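## Task

Put the cartridge marked with a broad green band into the sealant gun. Seat it all the way forward in the cup of the gun's front ring, with its nozzle poking out through that ring. The plunger rod can only be drawn backward while its little thumb plate, just behind the handle, is held pushed toward the gun's front. The loaded gun must end up resting on the table itself, not leaning on any other object. Then state that you have finished.

## Robot and tools

ROBOT. Two six-joint arms, left_arm and right_arm, each ending in a two-finger parallel gripper. Both bases sit on tilted plates fixed to one metal frame behind them; a plate and its half of the frame count as part of its arm for the clearance check. Calibrated base positions: left_arm (-0.022, +0.197, +0.244) m, right_arm (+0.023, -0.246, +0.244) m.

FRAME. Everything (commands and results) uses the scene frame: origin at table-top height halfway between the nominal bases, +x pointing out over the table, +z up, left_arm on the +y side. Arm names do not match image left/right. A gripper's fingers point along its own +z and separate along its own y. end_effector_position is the point between the pads, roughly 1 cm short of the fingertips. Reported poses may be off by a few centimetres, more at long reach.

ROW FORMAT. Every command row is 16 plain numbers, always for both arms: left_arm x, y, z (metres), qw, qx, qy, qz (unit quaternion, w first), opening; then the same eight for right_arm. Position and quaternion are absolute targets in the scene frame, not offsets. Opening runs from -1 (closed) to +1 (fully open, 0.094 m) and is also absolute. To keep an arm still, resend the exact position, quaternion and opening from the latest result before it stopped; to keep orientation during motion, repeat one fixed quaternion in every row rather than copying drifted readings.

execute_actions(actions, cameras). actions is a list of actions; each action is a list of up to 15 rows, one row per 1/30 s step; a short action repeats its final row for the remaining steps. A target farther than 0.6 m from the gripper's current position along any of that gripper's axes gets the action rejected for both arms; if the first action fails this against the latest state, or any action is malformed, the whole call is rejected. An empty list only returns state and images. cameras picks which images come back: omitted, null or ["all"] for all, [] for none; an unknown name invalidates the call.

move(target, speed, blend, opening_speed, blocking, cameras). target is one 16-number row or a list of up to 15 rows visited in order, with no 0.6 m limit. speed is top path speed in m/s, 0.002 to 2.9 (default 0.25), rotation capped at twice that in rad/s; one value or one per target. blend (m) rounds corners at intermediate targets; 0 stops at each. opening_speed (at least 0.2 per second, on the -1..1 scale) ramps finger commands. blocking=false returns after about 0.5 s while motion continues; a new move takes over from the current path point. Paths are straight, all arms finish together, capped at 10 s, and do not avoid obstacles or the other arm. Faster moves lag and overshoot more, especially with an arm nearly straight. Opening changes on later list targets happen only after everything comes to rest. The result adds a move: line: done, off_target, moving, held or fault, plus limits such as paced (pose clipped) or held (steps withheld). done means within 10 mm and 2 degrees; neither done nor off_target tells you about contact.

wait(seconds 0 to 10) lets time pass holding last commands; a running move continues. stop() brakes a running move (needs stopping distance). zoom_image(camera, region) magnifies [x0, y0, x1, y1] pixels (top-left origin, at most 504x504) of a camera's latest image. read_manual(section="licences") returns licence text only. finished_scene(scene 1 or 2) ends the current scene irreversibly; call it only after the gun is loaded and you have said you are done.

CAMERAS. cam_head_left, cam_head_right, cam_high, cam_low, cam_left_wrist, cam_right_wrist, each 896x504.

RESULT LINES. Per arm: end_effector_position and end_effector_quat_wxyz; Hand target (where the controller is actually steering, often short of your command, so send the remainder next); Tool commands; Joint positions (last entry is finger opening in metres); Joint velocities, which may read within noise; Joint torques (include gravity, have offsets, and joints 1 to 3 wrap sign beyond ±28 N m); grip_measured (opening on the -1..1 scale, up to about 2.7 mm wide when empty); grip_effort_nm (motor effort, negative closing, not a pad force). MOTOR HOT appears at 75 °C; at 90 °C an OVER-TEMPERATURE FAULT folds that arm away for the rest of the scene; at 100 °C it goes limp.

CONTROL BEHAVIOUR. Commanded orientation is clipped each step to 40 degrees from the measured one. Friction and weight can leave the hand about 1 cm from the goal with no contact. Tiny moves may not start. Paths passing near an arm's own base, or a wrist near the first joint's axis, can flip shoulder posture; route around it.

GRIPPING. Fingers track the opening you write until they meet resistance, then squeeze at full force (about 50 to 64 N per pad) from roughly 0.05 below the touch reading (0.11 for small or round parts). To release, command well above grip_measured. Close slowly on fragile items.

TASK HINTS. Keep the thumb plate pushed toward the gun's front while drawing the plunger rod back, then lay the cartridge in and slide it forward until it sits in the front ring's cup with the nozzle through the ring. Set the gun down flat on the table.

AVOID. Dropping parts, releasing moving parts, fast impacts and heavy pushes, grippers or wrist cameras colliding (the clearance check does not guard these), one gripper closing on the other's fingers, anything leaving the table, and long holds at full stretch that heat motors. Loose objects may occasionally get nudged by outside pushes.

Each tool is called after ">>>" as name([rows], argument=value, ...), one row to a line, values as JSON.

## Session

Scene 1 done. Scene 2.

>>> execute_actions(actions=[])

>>> zoom_image(camera="cam_high", region=[280, 160, 720, 500])

>>> zoom_image(camera="cam_head_left", region=[240, 100, 740, 420])

Scene clock: 0.00 s.
left_arm: end_effector_position=(+0.1850, +0.2909, +0.1498) grip_measured=+1.000 grip_effort_nm=n/a end_effector_quat_wxyz=(+0.094, -0.620, +0.763, +0.160) | right_arm: end_effector_position=(+0.2158, +0.0251, +0.1026) grip_measured=+1.000 grip_effort_nm=n/a end_effector_quat_wxyz=(+0.256, -0.026, +0.944, +0.205)
Joint positions: left_arm=[0.058 1.708 0.5 -0.256 -0.529 -1.295 0.094] | right_arm=[1.018 2.435 0.49 0.973 0.378 0.813 0.094]
Joint velocities: within noise
Joint torques (N m): no reading
Heat: left arm: 32 °C; right arm: 38 °C.
Hand target: left_arm +0.1887, +0.2926, +0.1525; +0.102, -0.620, +0.761, +0.161 | right_arm +0.2175, +0.0275, +0.1059; +0.261, -0.027, +0.942, +0.208
Tool commands: left_gripper/opening=+1.0 right_gripper/opening=+1.0

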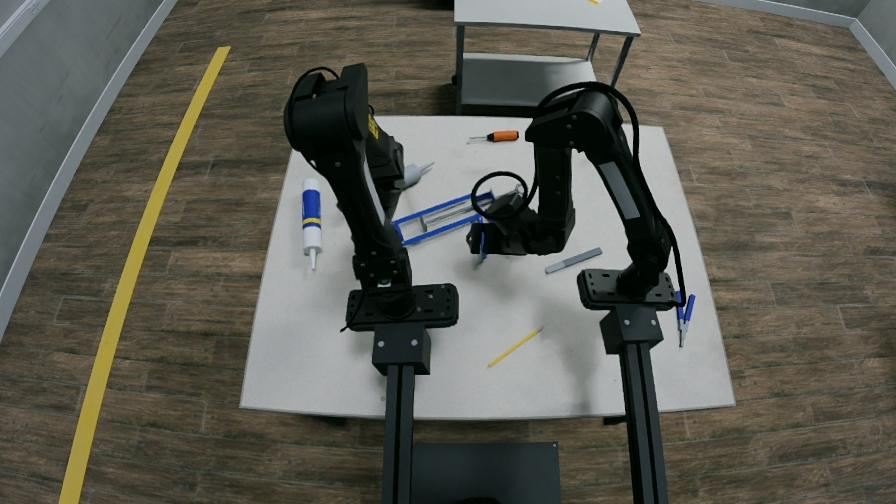

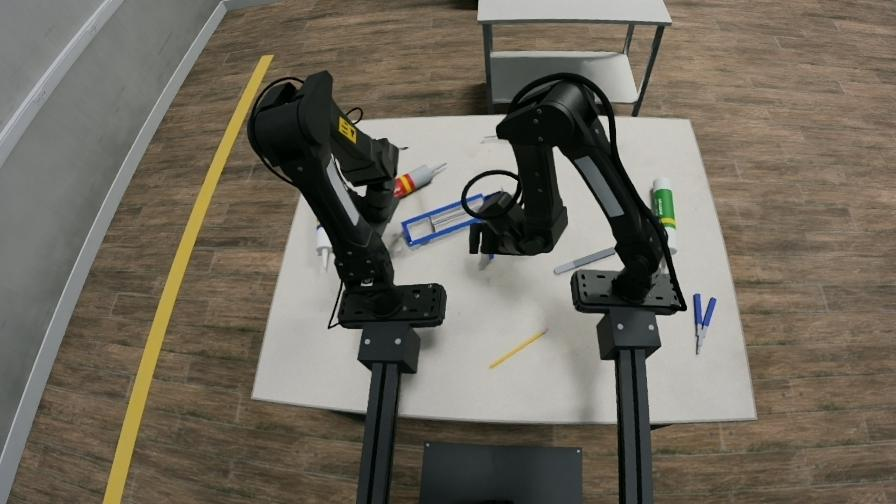

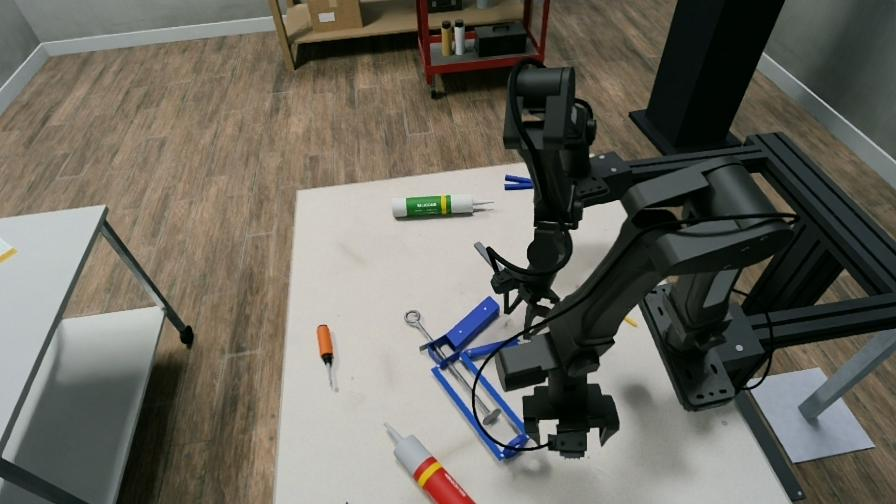

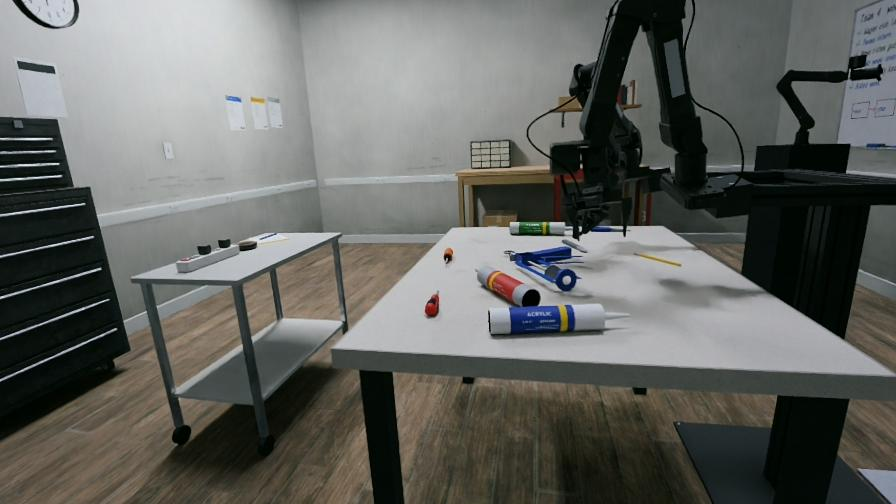

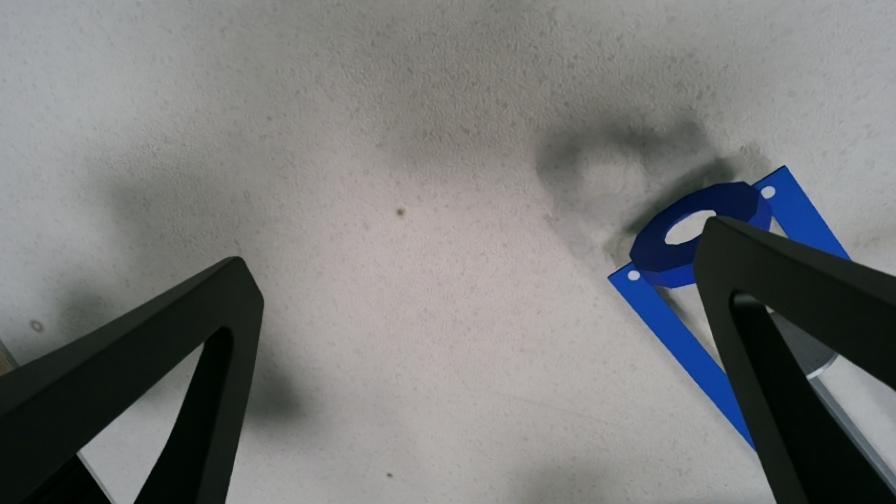

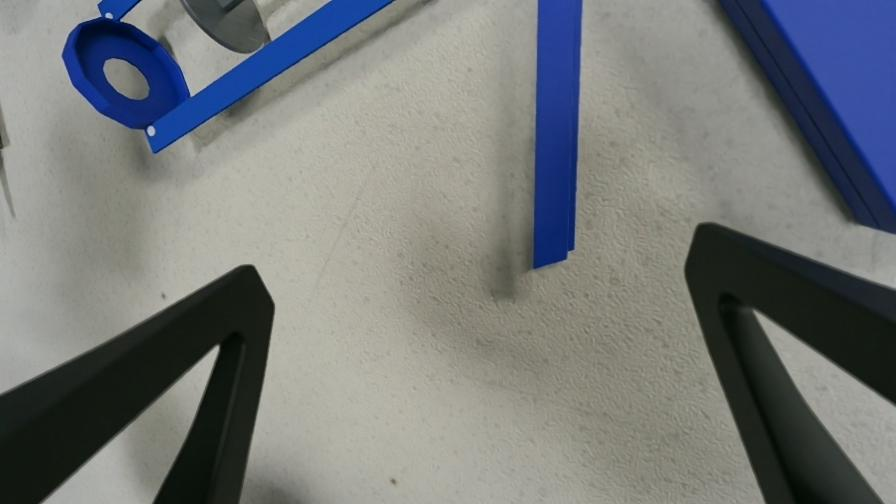

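Scaled by 1.145 from the camera's 896x504 image, which has a finer 1280x720 frame.

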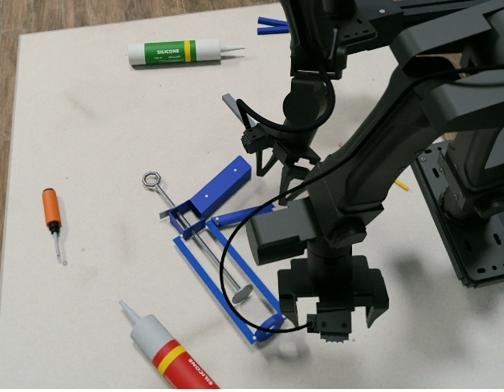

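Scaled by 1.008 from the camera's 896x504 image, which has a finer 1280x720 frame.

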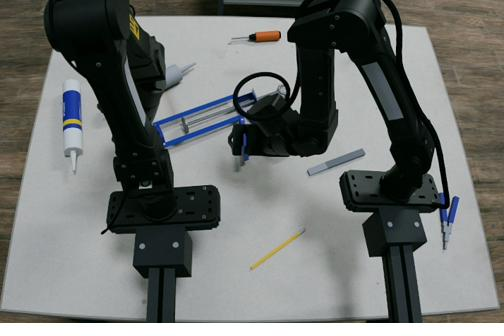

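>>> move([
  [0.1887,0.2926,0.1525,0.102,-0.620,0.761,0.161,1,0.2175,0.0,0.22,0.261,-0.027,0.942,0.208,1],
  [0.20,0.20,0.30,0.342,0,0.9397,0,1,0.22,-0.30,0.28,0.2,0,0.98,0,1],
  [0.29,0.06,0.36,0.342,0,0.9397,0,1,0.22,-0.33,0.28,0.2,0,0.98,0,1],
], cameras=["cam_left_wrist","cam_right_wrist","cam_high"], speed=0.25)

Scene clock: 11.63 s.
left_arm: end_effector_position=(+0.2829, +0.0653, +0.3501) grip_measured=+1.000 grip_effort_nm=-0.007 end_effector_quat_wxyz=(+0.330, +0.010, +0.944, +0.005) | right_arm: end_effector_position=(+0.2111, -0.3264, +0.2693) grip_measured=+1.000 grip_effort_nm=0.022 end_effector_quat_wxyz=(+0.182, +0.001, +0.983, +0.001)
Joint positions: left_arm=[-0.829 1.344 0.815 -0.517 -0.653 -0.557 0.094] | right_arm=[-0.512 0.72 0.423 -0.757 -0.09 -0.475 0.094]
Joint velocities: within noise
Joint torques (N m): left_arm=[-2.17 -2.44 10.15 1.07 -0.31 -0.12] | right_arm=[-0.85 -0.5 9.57 0.89 -0.21 -0.09]
Heat: left arm: 32 °C; right arm: 39 °C.
Hand target: left_arm +0.2896, +0.0601, +0.3601; +0.342, +0.000, +0.940, -0.001 | right_arm +0.2198, -0.3301, +0.2799; +0.200, +0.000, +0.980, +0.000
Off the commanded pose: left_arm 0.013 m, 2 deg | right_arm 0.014 m, 2 deg.
move: off_target (left_arm, right_arm)
Images, in order (width x height): cam_high 896x504, cam_left_wrist 896x504, cam_right_wrist 896x504.

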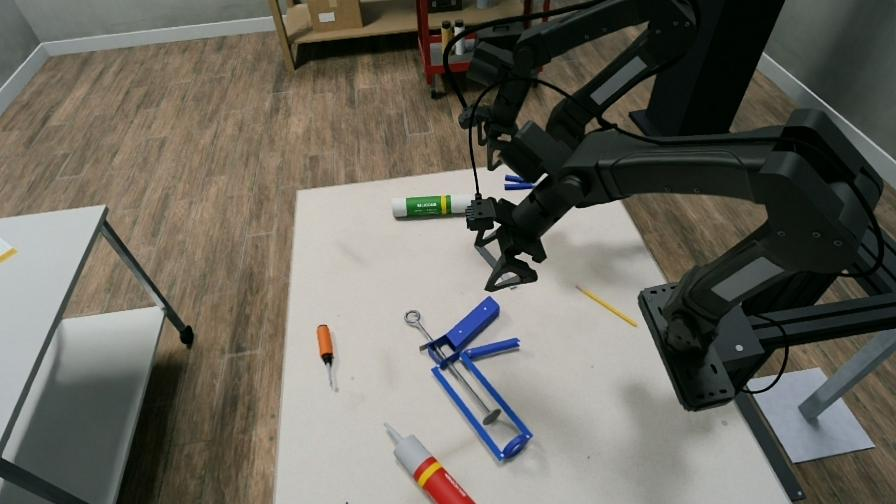

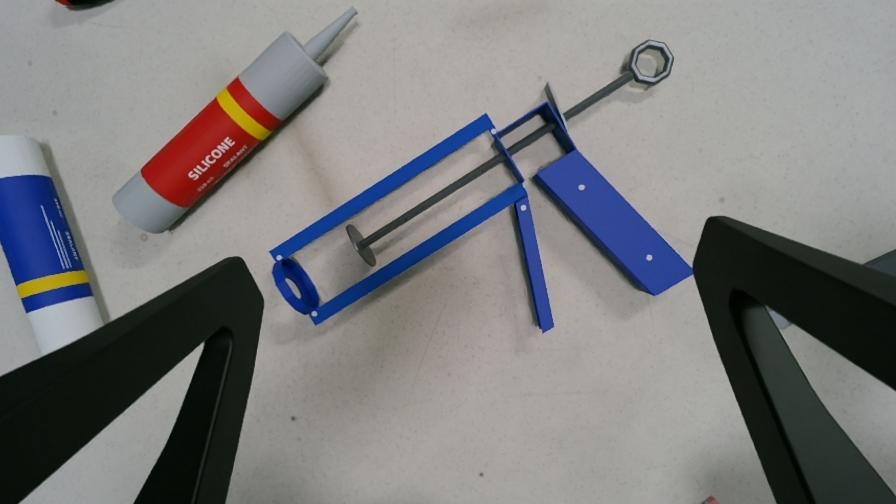

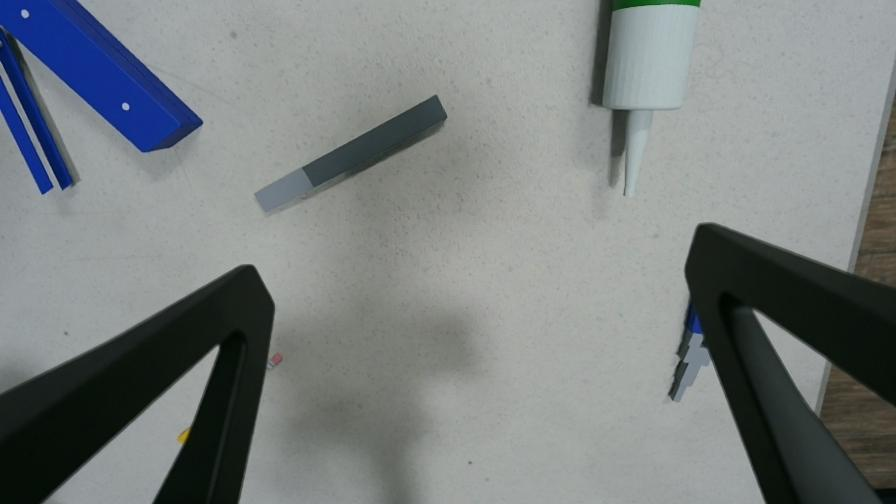

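>>> move([
  [0.27,0.22,0.32,0.342,0,0.9397,0,1,0.34,-0.24,0.20,-0.0882,0.5329,0.8397,0.0560,0.3],
  [0.27,0.22,0.32,0.342,0,0.9397,0,1,0.435,-0.108,0.10,-0.0882,0.5329,0.8397,0.0560,0.3],
], cameras=["cam_right_wrist","cam_high"], speed=0.25, blend=0.03)

Scene clock: 53.43 s.
left_arm: end_effector_position=(+0.2664, +0.2189, +0.3148) grip_measured=+1.000 grip_effort_nm=-0.002 end_effector_quat_wxyz=(+0.324, +0.000, +0.946, +0.001) | right_arm: end_effector_position=(+0.4338, -0.1120, +0.1002) grip_measured=+0.303 grip_effort_nm=-0.129 end_effector_quat_wxyz=(-0.087, +0.532, +0.840, +0.059)
Joint positions: left_arm=[-0.12 0.888 0.488 -0.39 -0.204 0.035 0.094] | right_arm=[0.208 2.448 1.591 -0.657 -0.02 1.373 0.061]
Joint velocities: within noise
Joint torques (N m): left_arm=[0.24 -2.63 6.5 1.47 0.1 0.14] | right_arm=[3.17 -10.85 6.8 0.01 -0.07 0.11]
Heat: left arm: 31 °C; right arm: 38 °C.
Hand target: left_arm +0.2700, +0.2201, +0.3202; +0.342, +0.000, +0.940, +0.000 | right_arm +0.4349, -0.1079, +0.1000; -0.088, +0.533, +0.840, +0.056
Off the commanded pose: left_arm 0.006 m, 2 deg | right_arm 0.004 m, 0 deg.
move: done
Images, in order (width x height): cam_high 896x504, cam_right_wrist 896x504.

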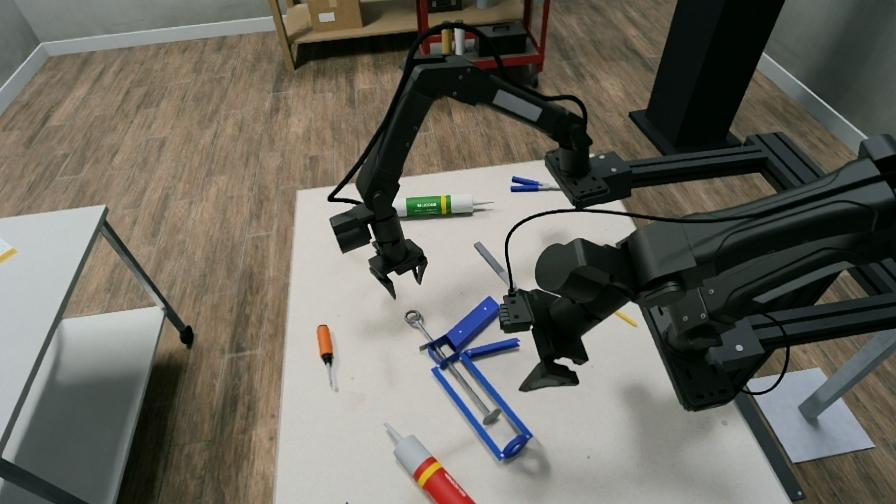

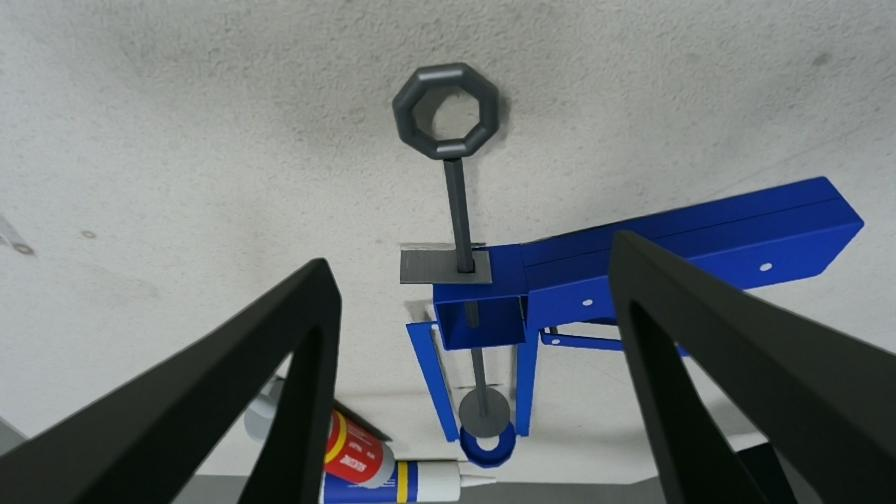

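>>> move([
  [0.27,0.22,0.32,0.342,0,0.9397,0,1,0.434,-0.095,0.05,-0.0882,0.5329,0.8397,0.0560,0.3],
  [0.27,0.22,0.32,0.342,0,0.9397,0,1,0.434,-0.095,0.016,-0.0882,0.5329,0.8397,0.0560,0.3],
], cameras=["cam_right_wrist"], speed=0.12)

Scene clock: 63.90 s.
left_arm: end_effector_position=(+0.2665, +0.2188, +0.3149) grip_measured=+1.000 grip_effort_nm=-0.002 end_effector_quat_wxyz=(+0.325, +0.000, +0.946, +0.001) | right_arm: end_effector_position=(+0.4260, -0.0979, +0.0180) grip_measured=+0.303 grip_effort_nm=-0.129 end_effector_quat_wxyz=(-0.097, +0.533, +0.839, +0.048)
Joint positions: left_arm=[-0.12 0.888 0.488 -0.39 -0.203 0.035 0.094] | right_arm=[0.208 2.693 1.686 -0.536 -0.02 1.379 0.061]
Joint velocities: within noise
Joint torques (N m): left_arm=[0.25 -2.62 6.53 1.49 0.07 0.16] | right_arm=[2.74 -11.25 6.02 0.22 -0.08 -0.03]
Heat: left arm: 31 °C; right arm: 41 °C.
Hand target: left_arm +0.2699, +0.2200, +0.3202; +0.342, +0.000, +0.940, +0.000 | right_arm +0.4338, -0.0950, +0.0162; -0.088, +0.533, +0.840, +0.056
Off the commanded pose: left_arm 0.006 m, 2 deg | right_arm 0.009 m, 1 deg.
move: done
Images, in order (width x height): cam_right_wrist 896x504.

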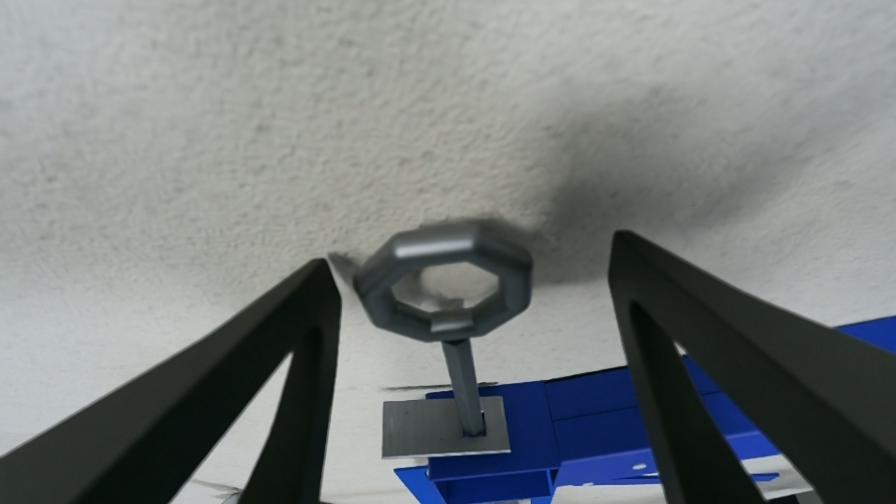

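>>> move([
  [0.27,0.22,0.32,0.342,0,0.9397,0,1,0.4415,-0.092,0.016,-0.0882,0.5329,0.8397,0.0560,0.3],
  [0.27,0.22,0.32,0.342,0,0.9397,0,1,0.4415,-0.092,0.016,-0.0882,0.5329,0.8397,0.0560,-0.4],
], cameras=["cam_right_wrist"], speed=0.06, opening_speed=0.7)

Scene clock: 70.87 s.
left_arm: end_effector_position=(+0.2665, +0.2188, +0.3149) grip_measured=+1.000 grip_effort_nm=0.002 end_effector_quat_wxyz=(+0.325, +0.001, +0.946, +0.001) | right_arm: end_effector_position=(+0.4381, -0.0952, +0.0196) grip_measured=-0.263 grip_effort_nm=-0.989 end_effector_quat_wxyz=(-0.091, +0.534, +0.839, +0.054)
Joint positions: left_arm=[-0.12 0.888 0.488 -0.389 -0.203 0.035 0.094] | right_arm=[0.208 2.71 1.739 -0.556 -0.02 1.379 0.035]
Joint velocities: within noise
Joint torques (N m): left_arm=[0.27 -2.54 6.61 1.48 0.12 0.18] | right_arm=[2.91 -11.07 6.45 0.17 -0.07 0.02]
Heat: left arm: 31 °C; right arm: 42 °C.
Hand target: left_arm +0.2699, +0.2201, +0.3202; +0.342, +0.000, +0.940, +0.000 | right_arm +0.4413, -0.0919, +0.0161; -0.088, +0.533, +0.840, +0.056
Off the commanded pose: left_arm 0.006 m, 2 deg | right_arm 0.006 m, 0 deg.
move: done
Images, in order (width x height): cam_right_wrist 896x504.

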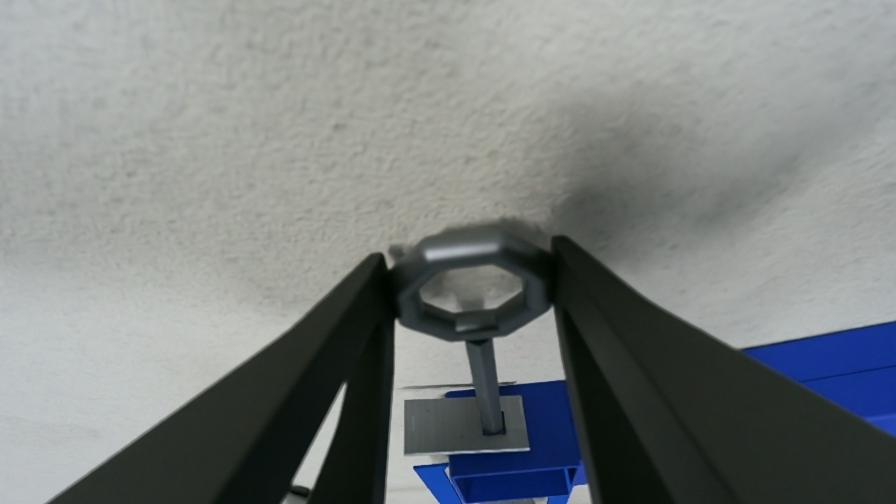

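>>> move([
  [0.36,0.10,0.20,0,-0.2122,0.9772,0,0.75,0.4415,-0.092,0.016,-0.0882,0.5329,0.8397,0.0560,-0.4],
  [0.391,0.026,0.095,0,-0.2122,0.9772,0,0.75,0.4415,-0.092,0.016,-0.0882,0.5329,0.8397,0.0560,-0.4],
], cameras=["cam_left_wrist","cam_head_left"], speed=0.2)

Scene clock: 103.67 s.
left_arm: end_effector_position=(+0.3853, +0.0370, +0.0976) grip_measured=+0.753 grip_effort_nm=-0.139 end_effector_quat_wxyz=(-0.009, -0.212, +0.977, +0.007) | right_arm: end_effector_position=(+0.4381, -0.0952, +0.0196) grip_measured=-0.264 grip_effort_nm=-1.009 end_effector_quat_wxyz=(-0.091, +0.534, +0.839, +0.054)
Joint positions: left_arm=[-0.408 2.51 1.642 -0.673 -0.203 -0.823 0.082] | right_arm=[0.208 2.71 1.739 -0.556 -0.02 1.379 0.035]
Joint velocities: within noise
Joint torques (N m): left_arm=[-4.07 -8.98 7.5 0.32 0.01 -0.09] | right_arm=[3 -11.04 6.32 0.15 -0.08 0.01]
Heat: left arm: 31 °C; right arm: 43 °C.
Hand target: left_arm +0.3906, +0.0261, +0.0952; +0.000, -0.212, +0.977, +0.000 | right_arm +0.4414, -0.0919, +0.0161; -0.088, +0.533, +0.840, +0.056
Off the commanded pose: left_arm 0.013 m, 1 deg | right_arm 0.006 m, 0 deg.
move: off_target (left_arm)
Images, in order (width x height): cam_head_left 896x504, cam_left_wrist 896x504.

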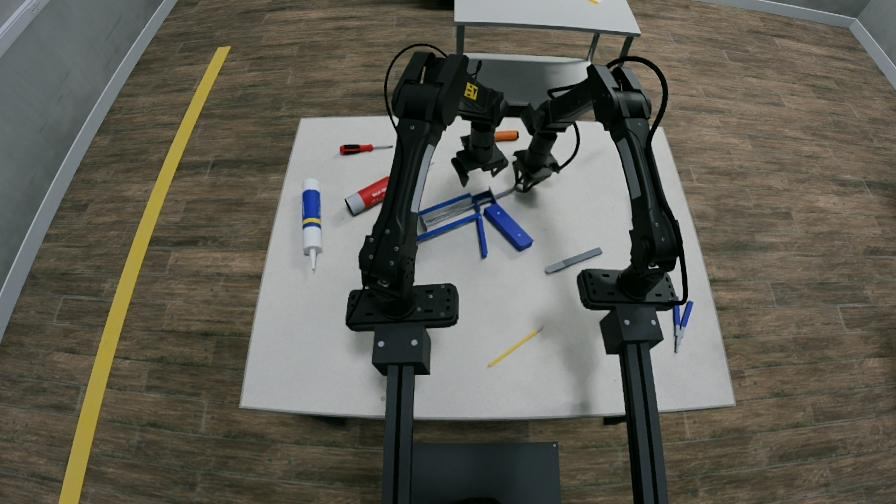

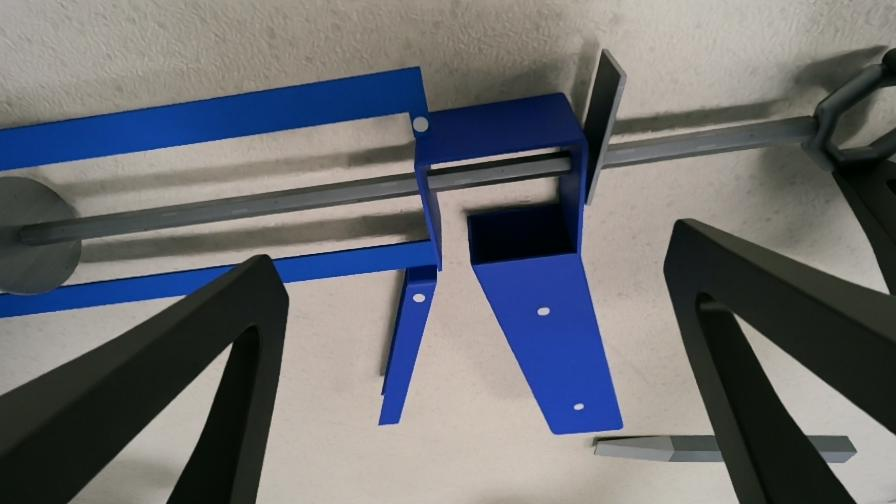

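>>> move([
  [0.390,0.015,0.055,0,-0.2250,0.9744,0,0.78,0.4415,-0.092,0.016,-0.0882,0.5329,0.8397,0.0560,-0.4],
], cameras=["cam_left_wrist"], speed=0.1)

Scene clock: 114.80 s.
left_arm: end_effector_position=(+0.3855, +0.0284, +0.0588) grip_measured=+0.777 grip_effort_nm=0.154 end_effector_quat_wxyz=(-0.010, -0.227, +0.974, +0.008) | right_arm: end_effector_position=(+0.4381, -0.0952, +0.0196) grip_measured=-0.264 grip_effort_nm=-1.004 end_effector_quat_wxyz=(-0.091, +0.534, +0.839, +0.054)
Joint positions: left_arm=[-0.408 2.627 1.691 -0.608 -0.203 -0.855 0.083] | right_arm=[0.208 2.71 1.739 -0.556 -0.02 1.379 0.035]
Joint velocities: within noise
Joint torques (N m): left_arm=[-4.68 -9.07 7.09 0.37 0.02 -0.12] | right_arm=[2.92 -10.96 6.38 0.15 -0.08 0]
Heat: left arm: 35 °C; right arm: 43 °C.
Hand target: left_arm +0.3896, +0.0151, +0.0555; +0.000, -0.225, +0.974, +0.000 | right_arm +0.4414, -0.0919, +0.0161; -0.088, +0.533, +0.840, +0.056
Off the commanded pose: left_arm 0.015 m, 1 deg | right_arm 0.006 m, 0 deg.
move: off_target (left_arm)
Images, in order (width x height): cam_left_wrist 896x504.

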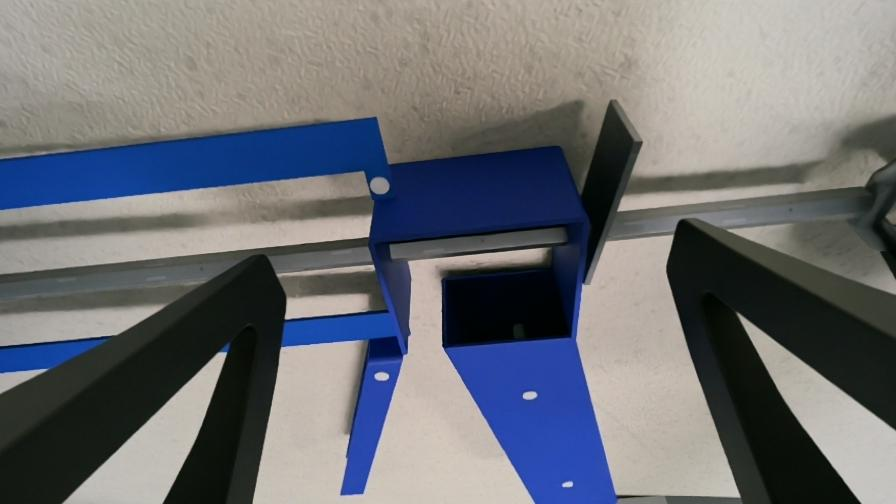

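>>> move([
  [0.3855,0.011,0.044,0,-0.2377,0.9713,0,0.78,0.4415,-0.092,0.016,-0.0882,0.5329,0.8397,0.0560,-0.4],
], cameras=["cam_left_wrist"], speed=0.1)

Scene clock: 129.80 s.
left_arm: end_effector_position=(+0.3834, +0.0234, +0.0497) grip_measured=+0.777 grip_effort_nm=0.149 end_effector_quat_wxyz=(-0.007, -0.240, +0.971, +0.006) | right_arm: end_effector_position=(+0.4381, -0.0952, +0.0196) grip_measured=-0.264 grip_effort_nm=-1.004 end_effector_quat_wxyz=(-0.091, +0.534, +0.839, +0.054)
Joint positions: left_arm=[-0.416 2.65 1.691 -0.58 -0.203 -0.888 0.083] | right_arm=[0.208 2.71 1.739 -0.556 -0.02 1.379 0.035]
Joint velocities: within noise
Joint torques (N m): left_arm=[-4.7 -8.85 6.65 0.4 0.01 -0.1] | right_arm=[2.99 -11.06 6.31 0.15 -0.06 0.02]
Heat: left arm: 38 °C; right arm: 44 °C.
Hand target: left_arm +0.3851, +0.0112, +0.0444; +0.000, -0.238, +0.971, +0.000 | right_arm +0.4414, -0.0919, +0.0161; -0.088, +0.533, +0.840, +0.056
Off the commanded pose: left_arm 0.014 m, 1 deg | right_arm 0.006 m, 0 deg.
move: off_target (left_arm)
Images, in order (width x height): cam_left_wrist 896x504.

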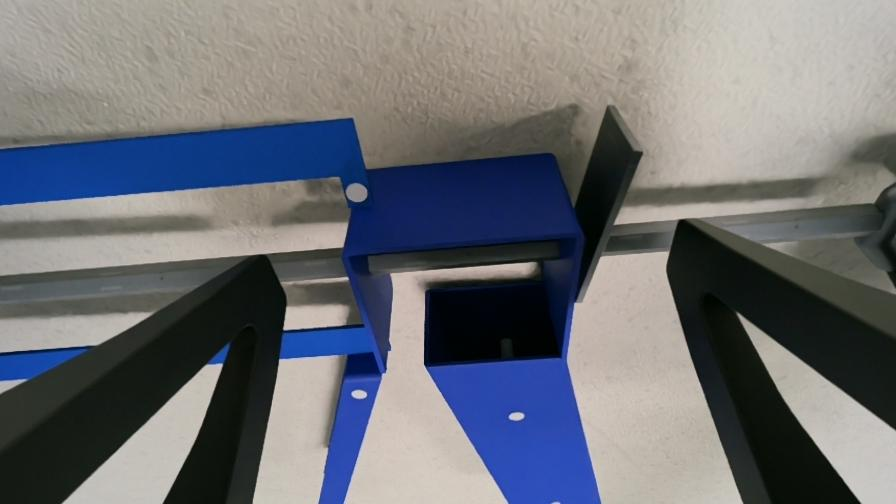

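>>> move([
  [0.3835,0.010,0.026,0,-0.2377,0.9713,0,0.78,0.4415,-0.092,0.016,-0.0882,0.5329,0.8397,0.0560,-0.4],
], cameras=["cam_left_wrist"], speed=0.08)

Scene clock: 139.20 s.
left_arm: end_effector_position=(+0.3808, +0.0212, +0.0327) grip_measured=+0.777 grip_effort_nm=0.144 end_effector_quat_wxyz=(-0.006, -0.240, +0.971, +0.007) | right_arm: end_effector_position=(+0.4381, -0.0952, +0.0196) grip_measured=-0.264 grip_effort_nm=-1.009 end_effector_quat_wxyz=(-0.091, +0.534, +0.839, +0.054)
Joint positions: left_arm=[-0.416 2.695 1.7 -0.543 -0.206 -0.888 0.083] | right_arm=[0.208 2.71 1.739 -0.556 -0.02 1.379 0.035]
Joint velocities: within noise
Joint torques (N m): left_arm=[-4.19 -8.65 6.8 0.39 0.01 -0.06] | right_arm=[2.93 -11 6.37 0.14 -0.08 0.03]
Heat: left arm: 37 °C; right arm: 44 °C.
Hand target: left_arm +0.3832, +0.0102, +0.0264; +0.000, -0.238, +0.971, +0.000 | right_arm +0.4414, -0.0919, +0.0161; -0.088, +0.533, +0.840, +0.056
Off the commanded pose: left_arm 0.013 m, 1 deg | right_arm 0.006 m, 0 deg.
move: off_target (left_arm)
Images, in order (width x height): cam_left_wrist 896x504.

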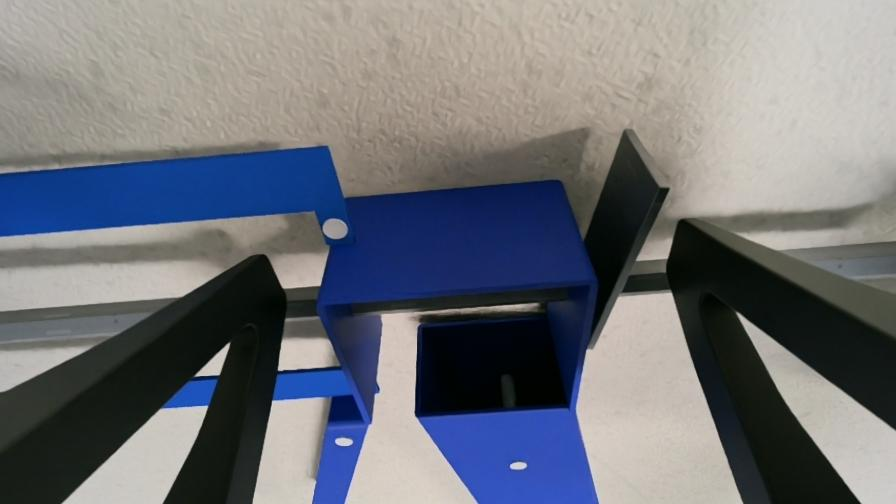

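>>> execute_actions(actions=[], cameras=["cam_left_wrist"])

Scene clock: 152.97 s.
left_arm: end_effector_position=(+0.3809, +0.0211, +0.0326) grip_measured=+0.777 grip_effort_nm=0.149 end_effector_quat_wxyz=(-0.006, -0.240, +0.971, +0.007) | right_arm: end_effector_position=(+0.4381, -0.0952, +0.0196) grip_measured=-0.264 grip_effort_nm=-1.009 end_effector_quat_wxyz=(-0.091, +0.534, +0.839, +0.054)
Joint positions: left_arm=[-0.416 2.696 1.7 -0.542 -0.206 -0.888 0.083] | right_arm=[0.208 2.71 1.739 -0.556 -0.02 1.379 0.035]
Joint velocities: within noise
Joint torques (N m): left_arm=[-4.33 -8.68 6.9 0.39 0.02 -0.08] | right_arm=[2.88 -10.93 6.28 0.16 -0.08 0.02]
Heat: left arm: 37 °C; right arm: 44 °C.
Hand target: left_arm +0.3831, +0.0103, +0.0264; +0.000, -0.238, +0.971, +0.000 | right_arm +0.4414, -0.0919, +0.0161; -0.088, +0.533, +0.840, +0.056
Tool commands: left_gripper/opening=+0.78 right_gripper/opening=-0.4
Off the commanded pose: left_arm 0.013 m, 1 deg | right_arm 0.006 m, 0 deg.
Images, in order (width x height): cam_left_wrist 896x504.

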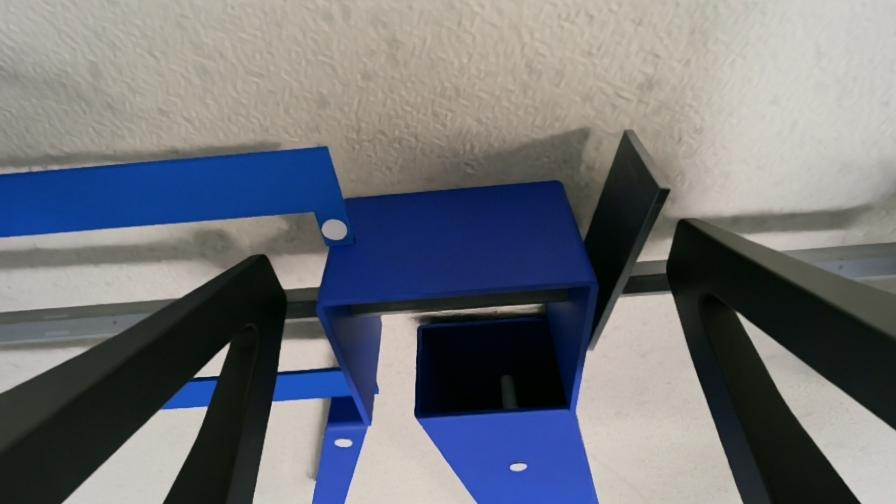

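>>> move([
  [0.3835,0.010,0.0215,0,-0.2377,0.9713,0,0.78,0.4415,-0.092,0.016,-0.0882,0.5329,0.8397,0.0560,-0.4],
  [0.3835,0.010,0.0205,0,-0.2377,0.9713,0,0.45,0.4415,-0.092,0.016,-0.0882,0.5329,0.8397,0.0560,-0.4],
], speed=0.05, opening_speed=1.0, cameras=["cam_left_wrist"])

Scene clock: 157.03 s.
left_arm: end_effector_position=(+0.3827, +0.0195, +0.0282) grip_measured=+0.453 grip_effort_nm=-0.144 end_effector_quat_wxyz=(-0.003, -0.241, +0.971, +0.005) | right_arm: end_effector_position=(+0.4381, -0.0952, +0.0196) grip_measured=-0.264 grip_effort_nm=-1.009 end_effector_quat_wxyz=(-0.091, +0.534, +0.839, +0.054)
Joint positions: left_arm=[-0.416 2.71 1.709 -0.53 -0.206 -0.888 0.068] | right_arm=[0.208 2.71 1.739 -0.556 -0.02 1.379 0.035]
Joint velocities: within noise
Joint torques (N m): left_arm=[-3.96 -8.51 6.68 0.35 0.02 -0.06] | right_arm=[2.93 -10.95 6.42 0.16 -0.08 0.02]
Heat: left arm: 37 °C; right arm: 44 °C.
Hand target: left_arm +0.3833, +0.0103, +0.0209; +0.000, -0.238, +0.971, +0.000 | right_arm +0.4414, -0.0919, +0.0161; -0.088, +0.533, +0.840, +0.056
Off the commanded pose: left_arm 0.012 m, 1 deg | right_arm 0.006 m, 0 deg.
move: off_target (left_arm); target 2's new opening was sent with left_arm's hand 0.012 m and 1 deg from that target
Images, in order (width x height): cam_left_wrist 896x504.

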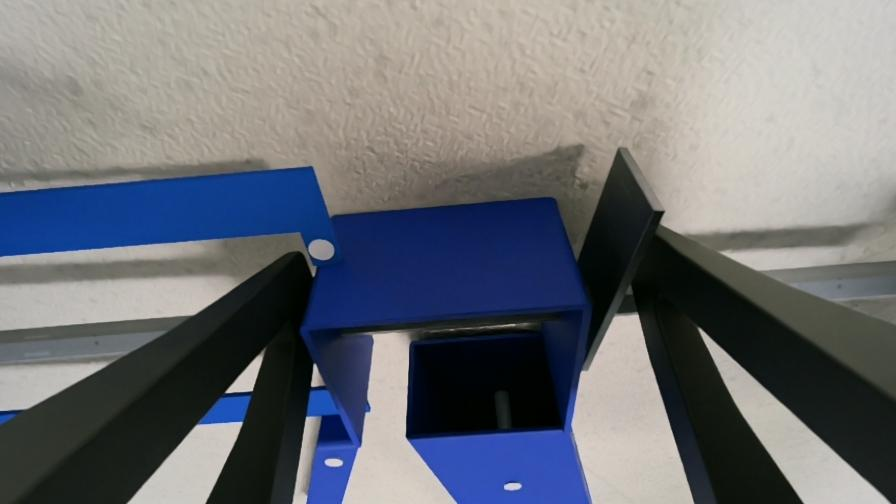

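>>> move(target=[0.3835,0.010,0.0205,0,-0.2377,0.9713,0,0.09,0.4415,-0.092,0.016,-0.0882,0.5329,0.8397,0.0560,-0.4], speed=0.05, opening_speed=0.3, cameras=["cam_left_wrist"])

Scene clock: 160.13 s.
left_arm: end_effector_position=(+0.3829, +0.0207, +0.0283) grip_measured=+0.170 grip_effort_nm=-1.028 end_effector_quat_wxyz=(-0.002, -0.241, +0.971, +0.008) | right_arm: end_effector_position=(+0.4384, -0.0964, +0.0194) grip_measured=-0.264 grip_effort_nm=-1.013 end_effector_quat_wxyz=(-0.089, +0.534, +0.839, +0.052)
Joint positions: left_arm=[-0.416 2.71 1.709 -0.531 -0.213 -0.888 0.055] | right_arm=[0.208 2.71 1.739 -0.556 -0.013 1.379 0.035]
Joint velocities: within noise
Joint torques (N m): left_arm=[-3.99 -8.68 6.6 0.37 0.1 -0.03] | right_arm=[2.92 -11.04 6.28 0.18 -0.13 0.02]
Heat: left arm: 37 °C; right arm: 44 °C.
Hand target: left_arm +0.3833, +0.0103, +0.0209; +0.000, -0.238, +0.971, +0.000 | right_arm +0.4414, -0.0920, +0.0161; -0.088, +0.533, +0.840, +0.056
Off the commanded pose: left_arm 0.013 m, 1 deg | right_arm 0.006 m, 1 deg.
move: off_target (left_arm)
Images, in order (width x height): cam_left_wrist 896x504.

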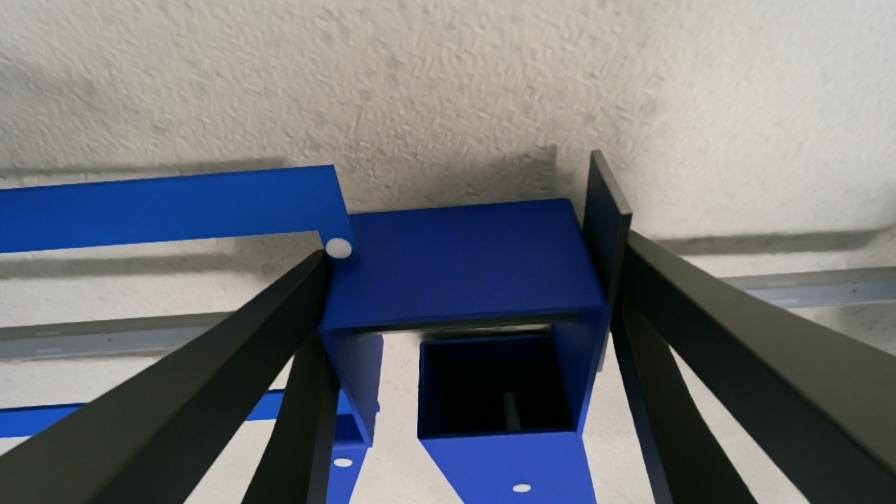

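>>> move(target=[0.357,0.064,0.0205,0,-0.2377,0.9713,0,0.09,0.4695,-0.149,0.017,-0.0882,0.5329,0.8397,0.0560,-0.4], speed=0.05, cameras=["cam_left_wrist","cam_high"])

Scene clock: 166.70 s.
left_arm: end_effector_position=(+0.3683, +0.0434, +0.0252) grip_measured=+0.170 grip_effort_nm=-1.028 end_effector_quat_wxyz=(+0.019, -0.238, +0.971, -0.012) | right_arm: end_effector_position=(+0.4504, -0.1246, +0.0176) grip_measured=-0.265 grip_effort_nm=-1.013 end_effector_quat_wxyz=(-0.125, +0.524, +0.839, +0.075)
Joint positions: left_arm=[-0.375 2.618 1.48 -0.328 -0.201 -0.829 0.055] | right_arm=[0.109 2.738 1.821 -0.638 -0.1 1.262 0.035]
Joint velocities: within noise
Joint torques (N m): left_arm=[0.62 -10.92 0.87 0.21 0.05 0.36] | right_arm=[0.23 -12.68 7.76 -0.03 0.59 -0.13]
Heat: left arm: 38 °C; right arm: 45 °C.
Hand target: left_arm +0.3568, +0.0630, +0.0205; +0.000, -0.238, +0.971, +0.000 | right_arm +0.4685, -0.1491, +0.0181; -0.088, +0.534, +0.839, +0.057
Off the commanded pose: left_arm 0.024 m, 3 deg | right_arm 0.031 m, 5 deg.
move: off_target (left_arm, right_arm)
Images, in order (width x height): cam_high 896x504, cam_left_wrist 896x504.

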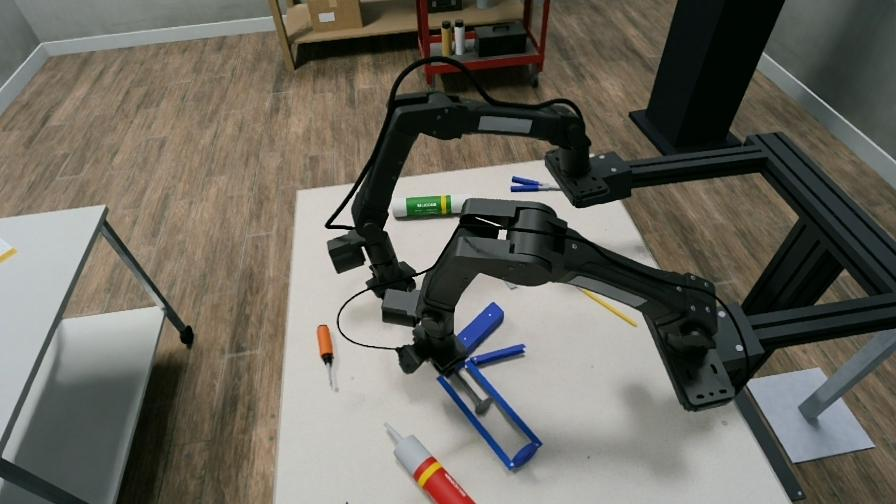

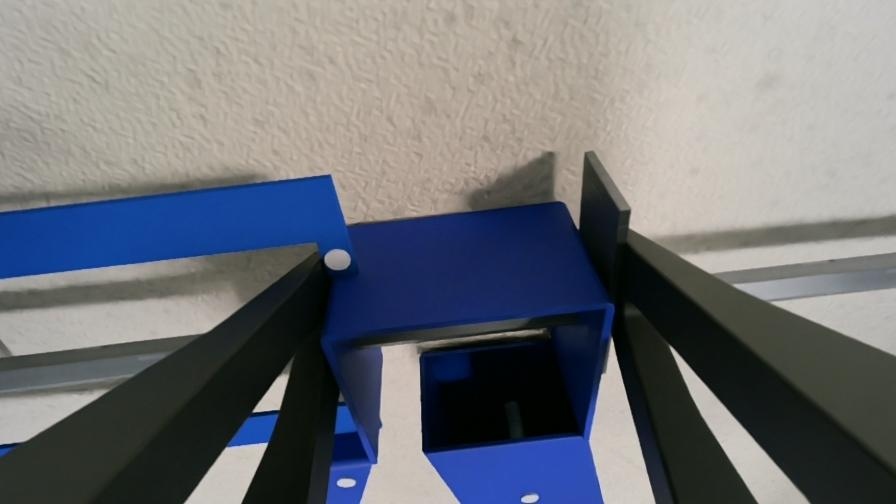

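>>> move(target=[0.339,0.100,0.0205,0,-0.2377,0.9713,0,0.09,0.4835,-0.177,0.017,-0.0882,0.5329,0.8397,0.0560,-0.4], speed=0.05, cameras=["cam_left_wrist","cam_right_wrist"])

>>> wait(seconds=0.5, cameras=["cam_high"])

Scene clock: 170.27 s.
left_arm: end_effector_position=(+0.3493, +0.0810, +0.0273) grip_measured=+0.170 grip_effort_nm=-1.028 end_effector_quat_wxyz=(+0.010, -0.239, +0.971, -0.017) | right_arm: end_effector_position=(+0.4587, -0.1408, +0.0201) grip_measured=-0.265 grip_effort_nm=-1.009 end_effector_quat_wxyz=(-0.138, +0.521, +0.838, +0.079)
Joint positions: left_arm=[-0.295 2.534 1.313 -0.241 -0.175 -0.753 0.055] | right_arm=[0.065 2.758 1.894 -0.712 -0.124 1.212 0.035]
Joint velocities: within noise
Joint torques (N m): left_arm=[0.35 -9.4 0.79 0.34 -0.11 0.38] | right_arm=[-1.29 -13 8.31 0.03 0.78 -0.19]
Heat: left arm: 37 °C; right arm: 45 °C.
Hand target: left_arm +0.3387, +0.0992, +0.0208; -0.001, -0.238, +0.971, +0.000 | right_arm +0.4816, -0.1771, +0.0191; -0.089, +0.534, +0.839, +0.056
Off the commanded pose: left_arm 0.023 m, 2 deg | right_arm 0.044 m, 6 deg.
move: off_target (left_arm, right_arm)
Images, in order (width x height): cam_left_wrist 896x504, cam_right_wrist 896x504.

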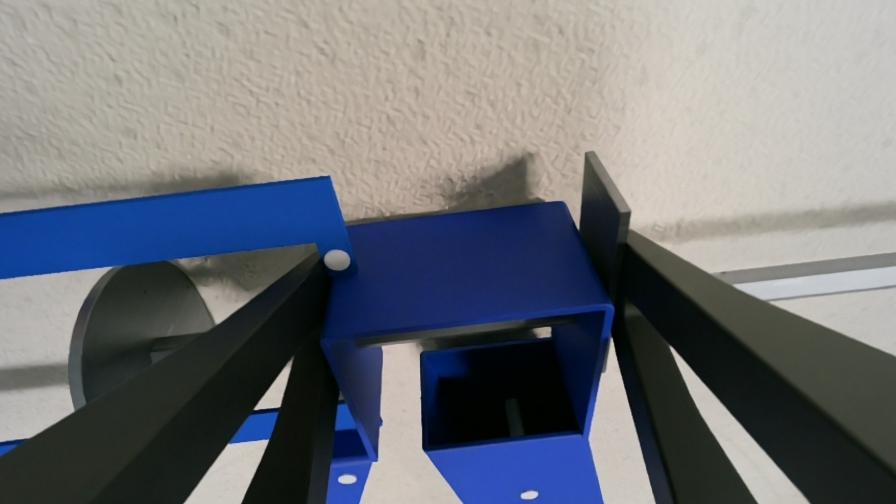

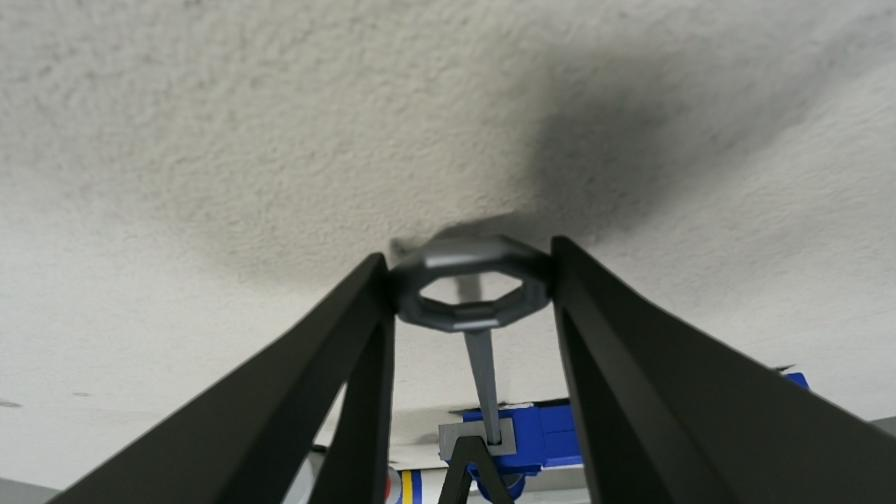

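Scene clock: 170.77 s.
left_arm: end_effector_position=(+0.3493, +0.0810, +0.0273) grip_measured=+0.170 grip_effort_nm=-1.028 end_effector_quat_wxyz=(+0.010, -0.239, +0.971, -0.017) | right_arm: end_effector_position=(+0.4586, -0.1408, +0.0202) grip_measured=-0.265 grip_effort_nm=-1.004 end_effector_quat_wxyz=(-0.139, +0.521, +0.838, +0.079)
Joint positions: left_arm=[-0.295 2.534 1.313 -0.241 -0.175 -0.753 0.055] | right_arm=[0.065 2.758 1.894 -0.712 -0.124 1.212 0.035]
Joint velocities: within noise
Joint torques (N m): left_arm=[0.46 -9.31 0.84 0.33 -0.15 0.35] | right_arm=[-1.25 -12.96 8.25 0.07 0.79 -0.2]
Heat: left arm: 37 °C; right arm: 46 °C.
Hand target: left_arm +0.3387, +0.0992, +0.0208; -0.001, -0.238, +0.971, +0.000 | right_arm +0.4815, -0.1772, +0.0191; -0.089, +0.534, +0.839, +0.056
Tool commands: left_gripper/opening=+0.09 right_gripper/opening=-0.4
Off the commanded pose: left_arm 0.023 m, 2 deg | right_arm 0.044 m, 7 deg.
wait: 0.50 s; at rest by 0.17 s
Images, in order (width x height): cam_high 896x504.

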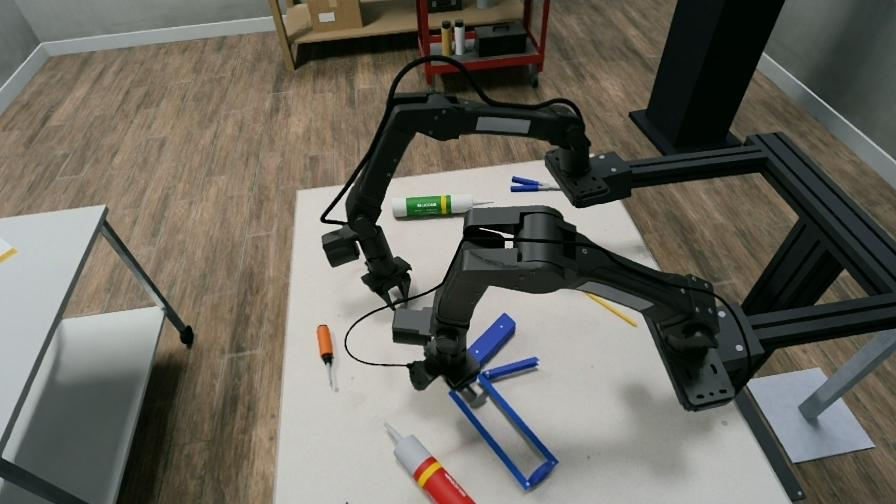

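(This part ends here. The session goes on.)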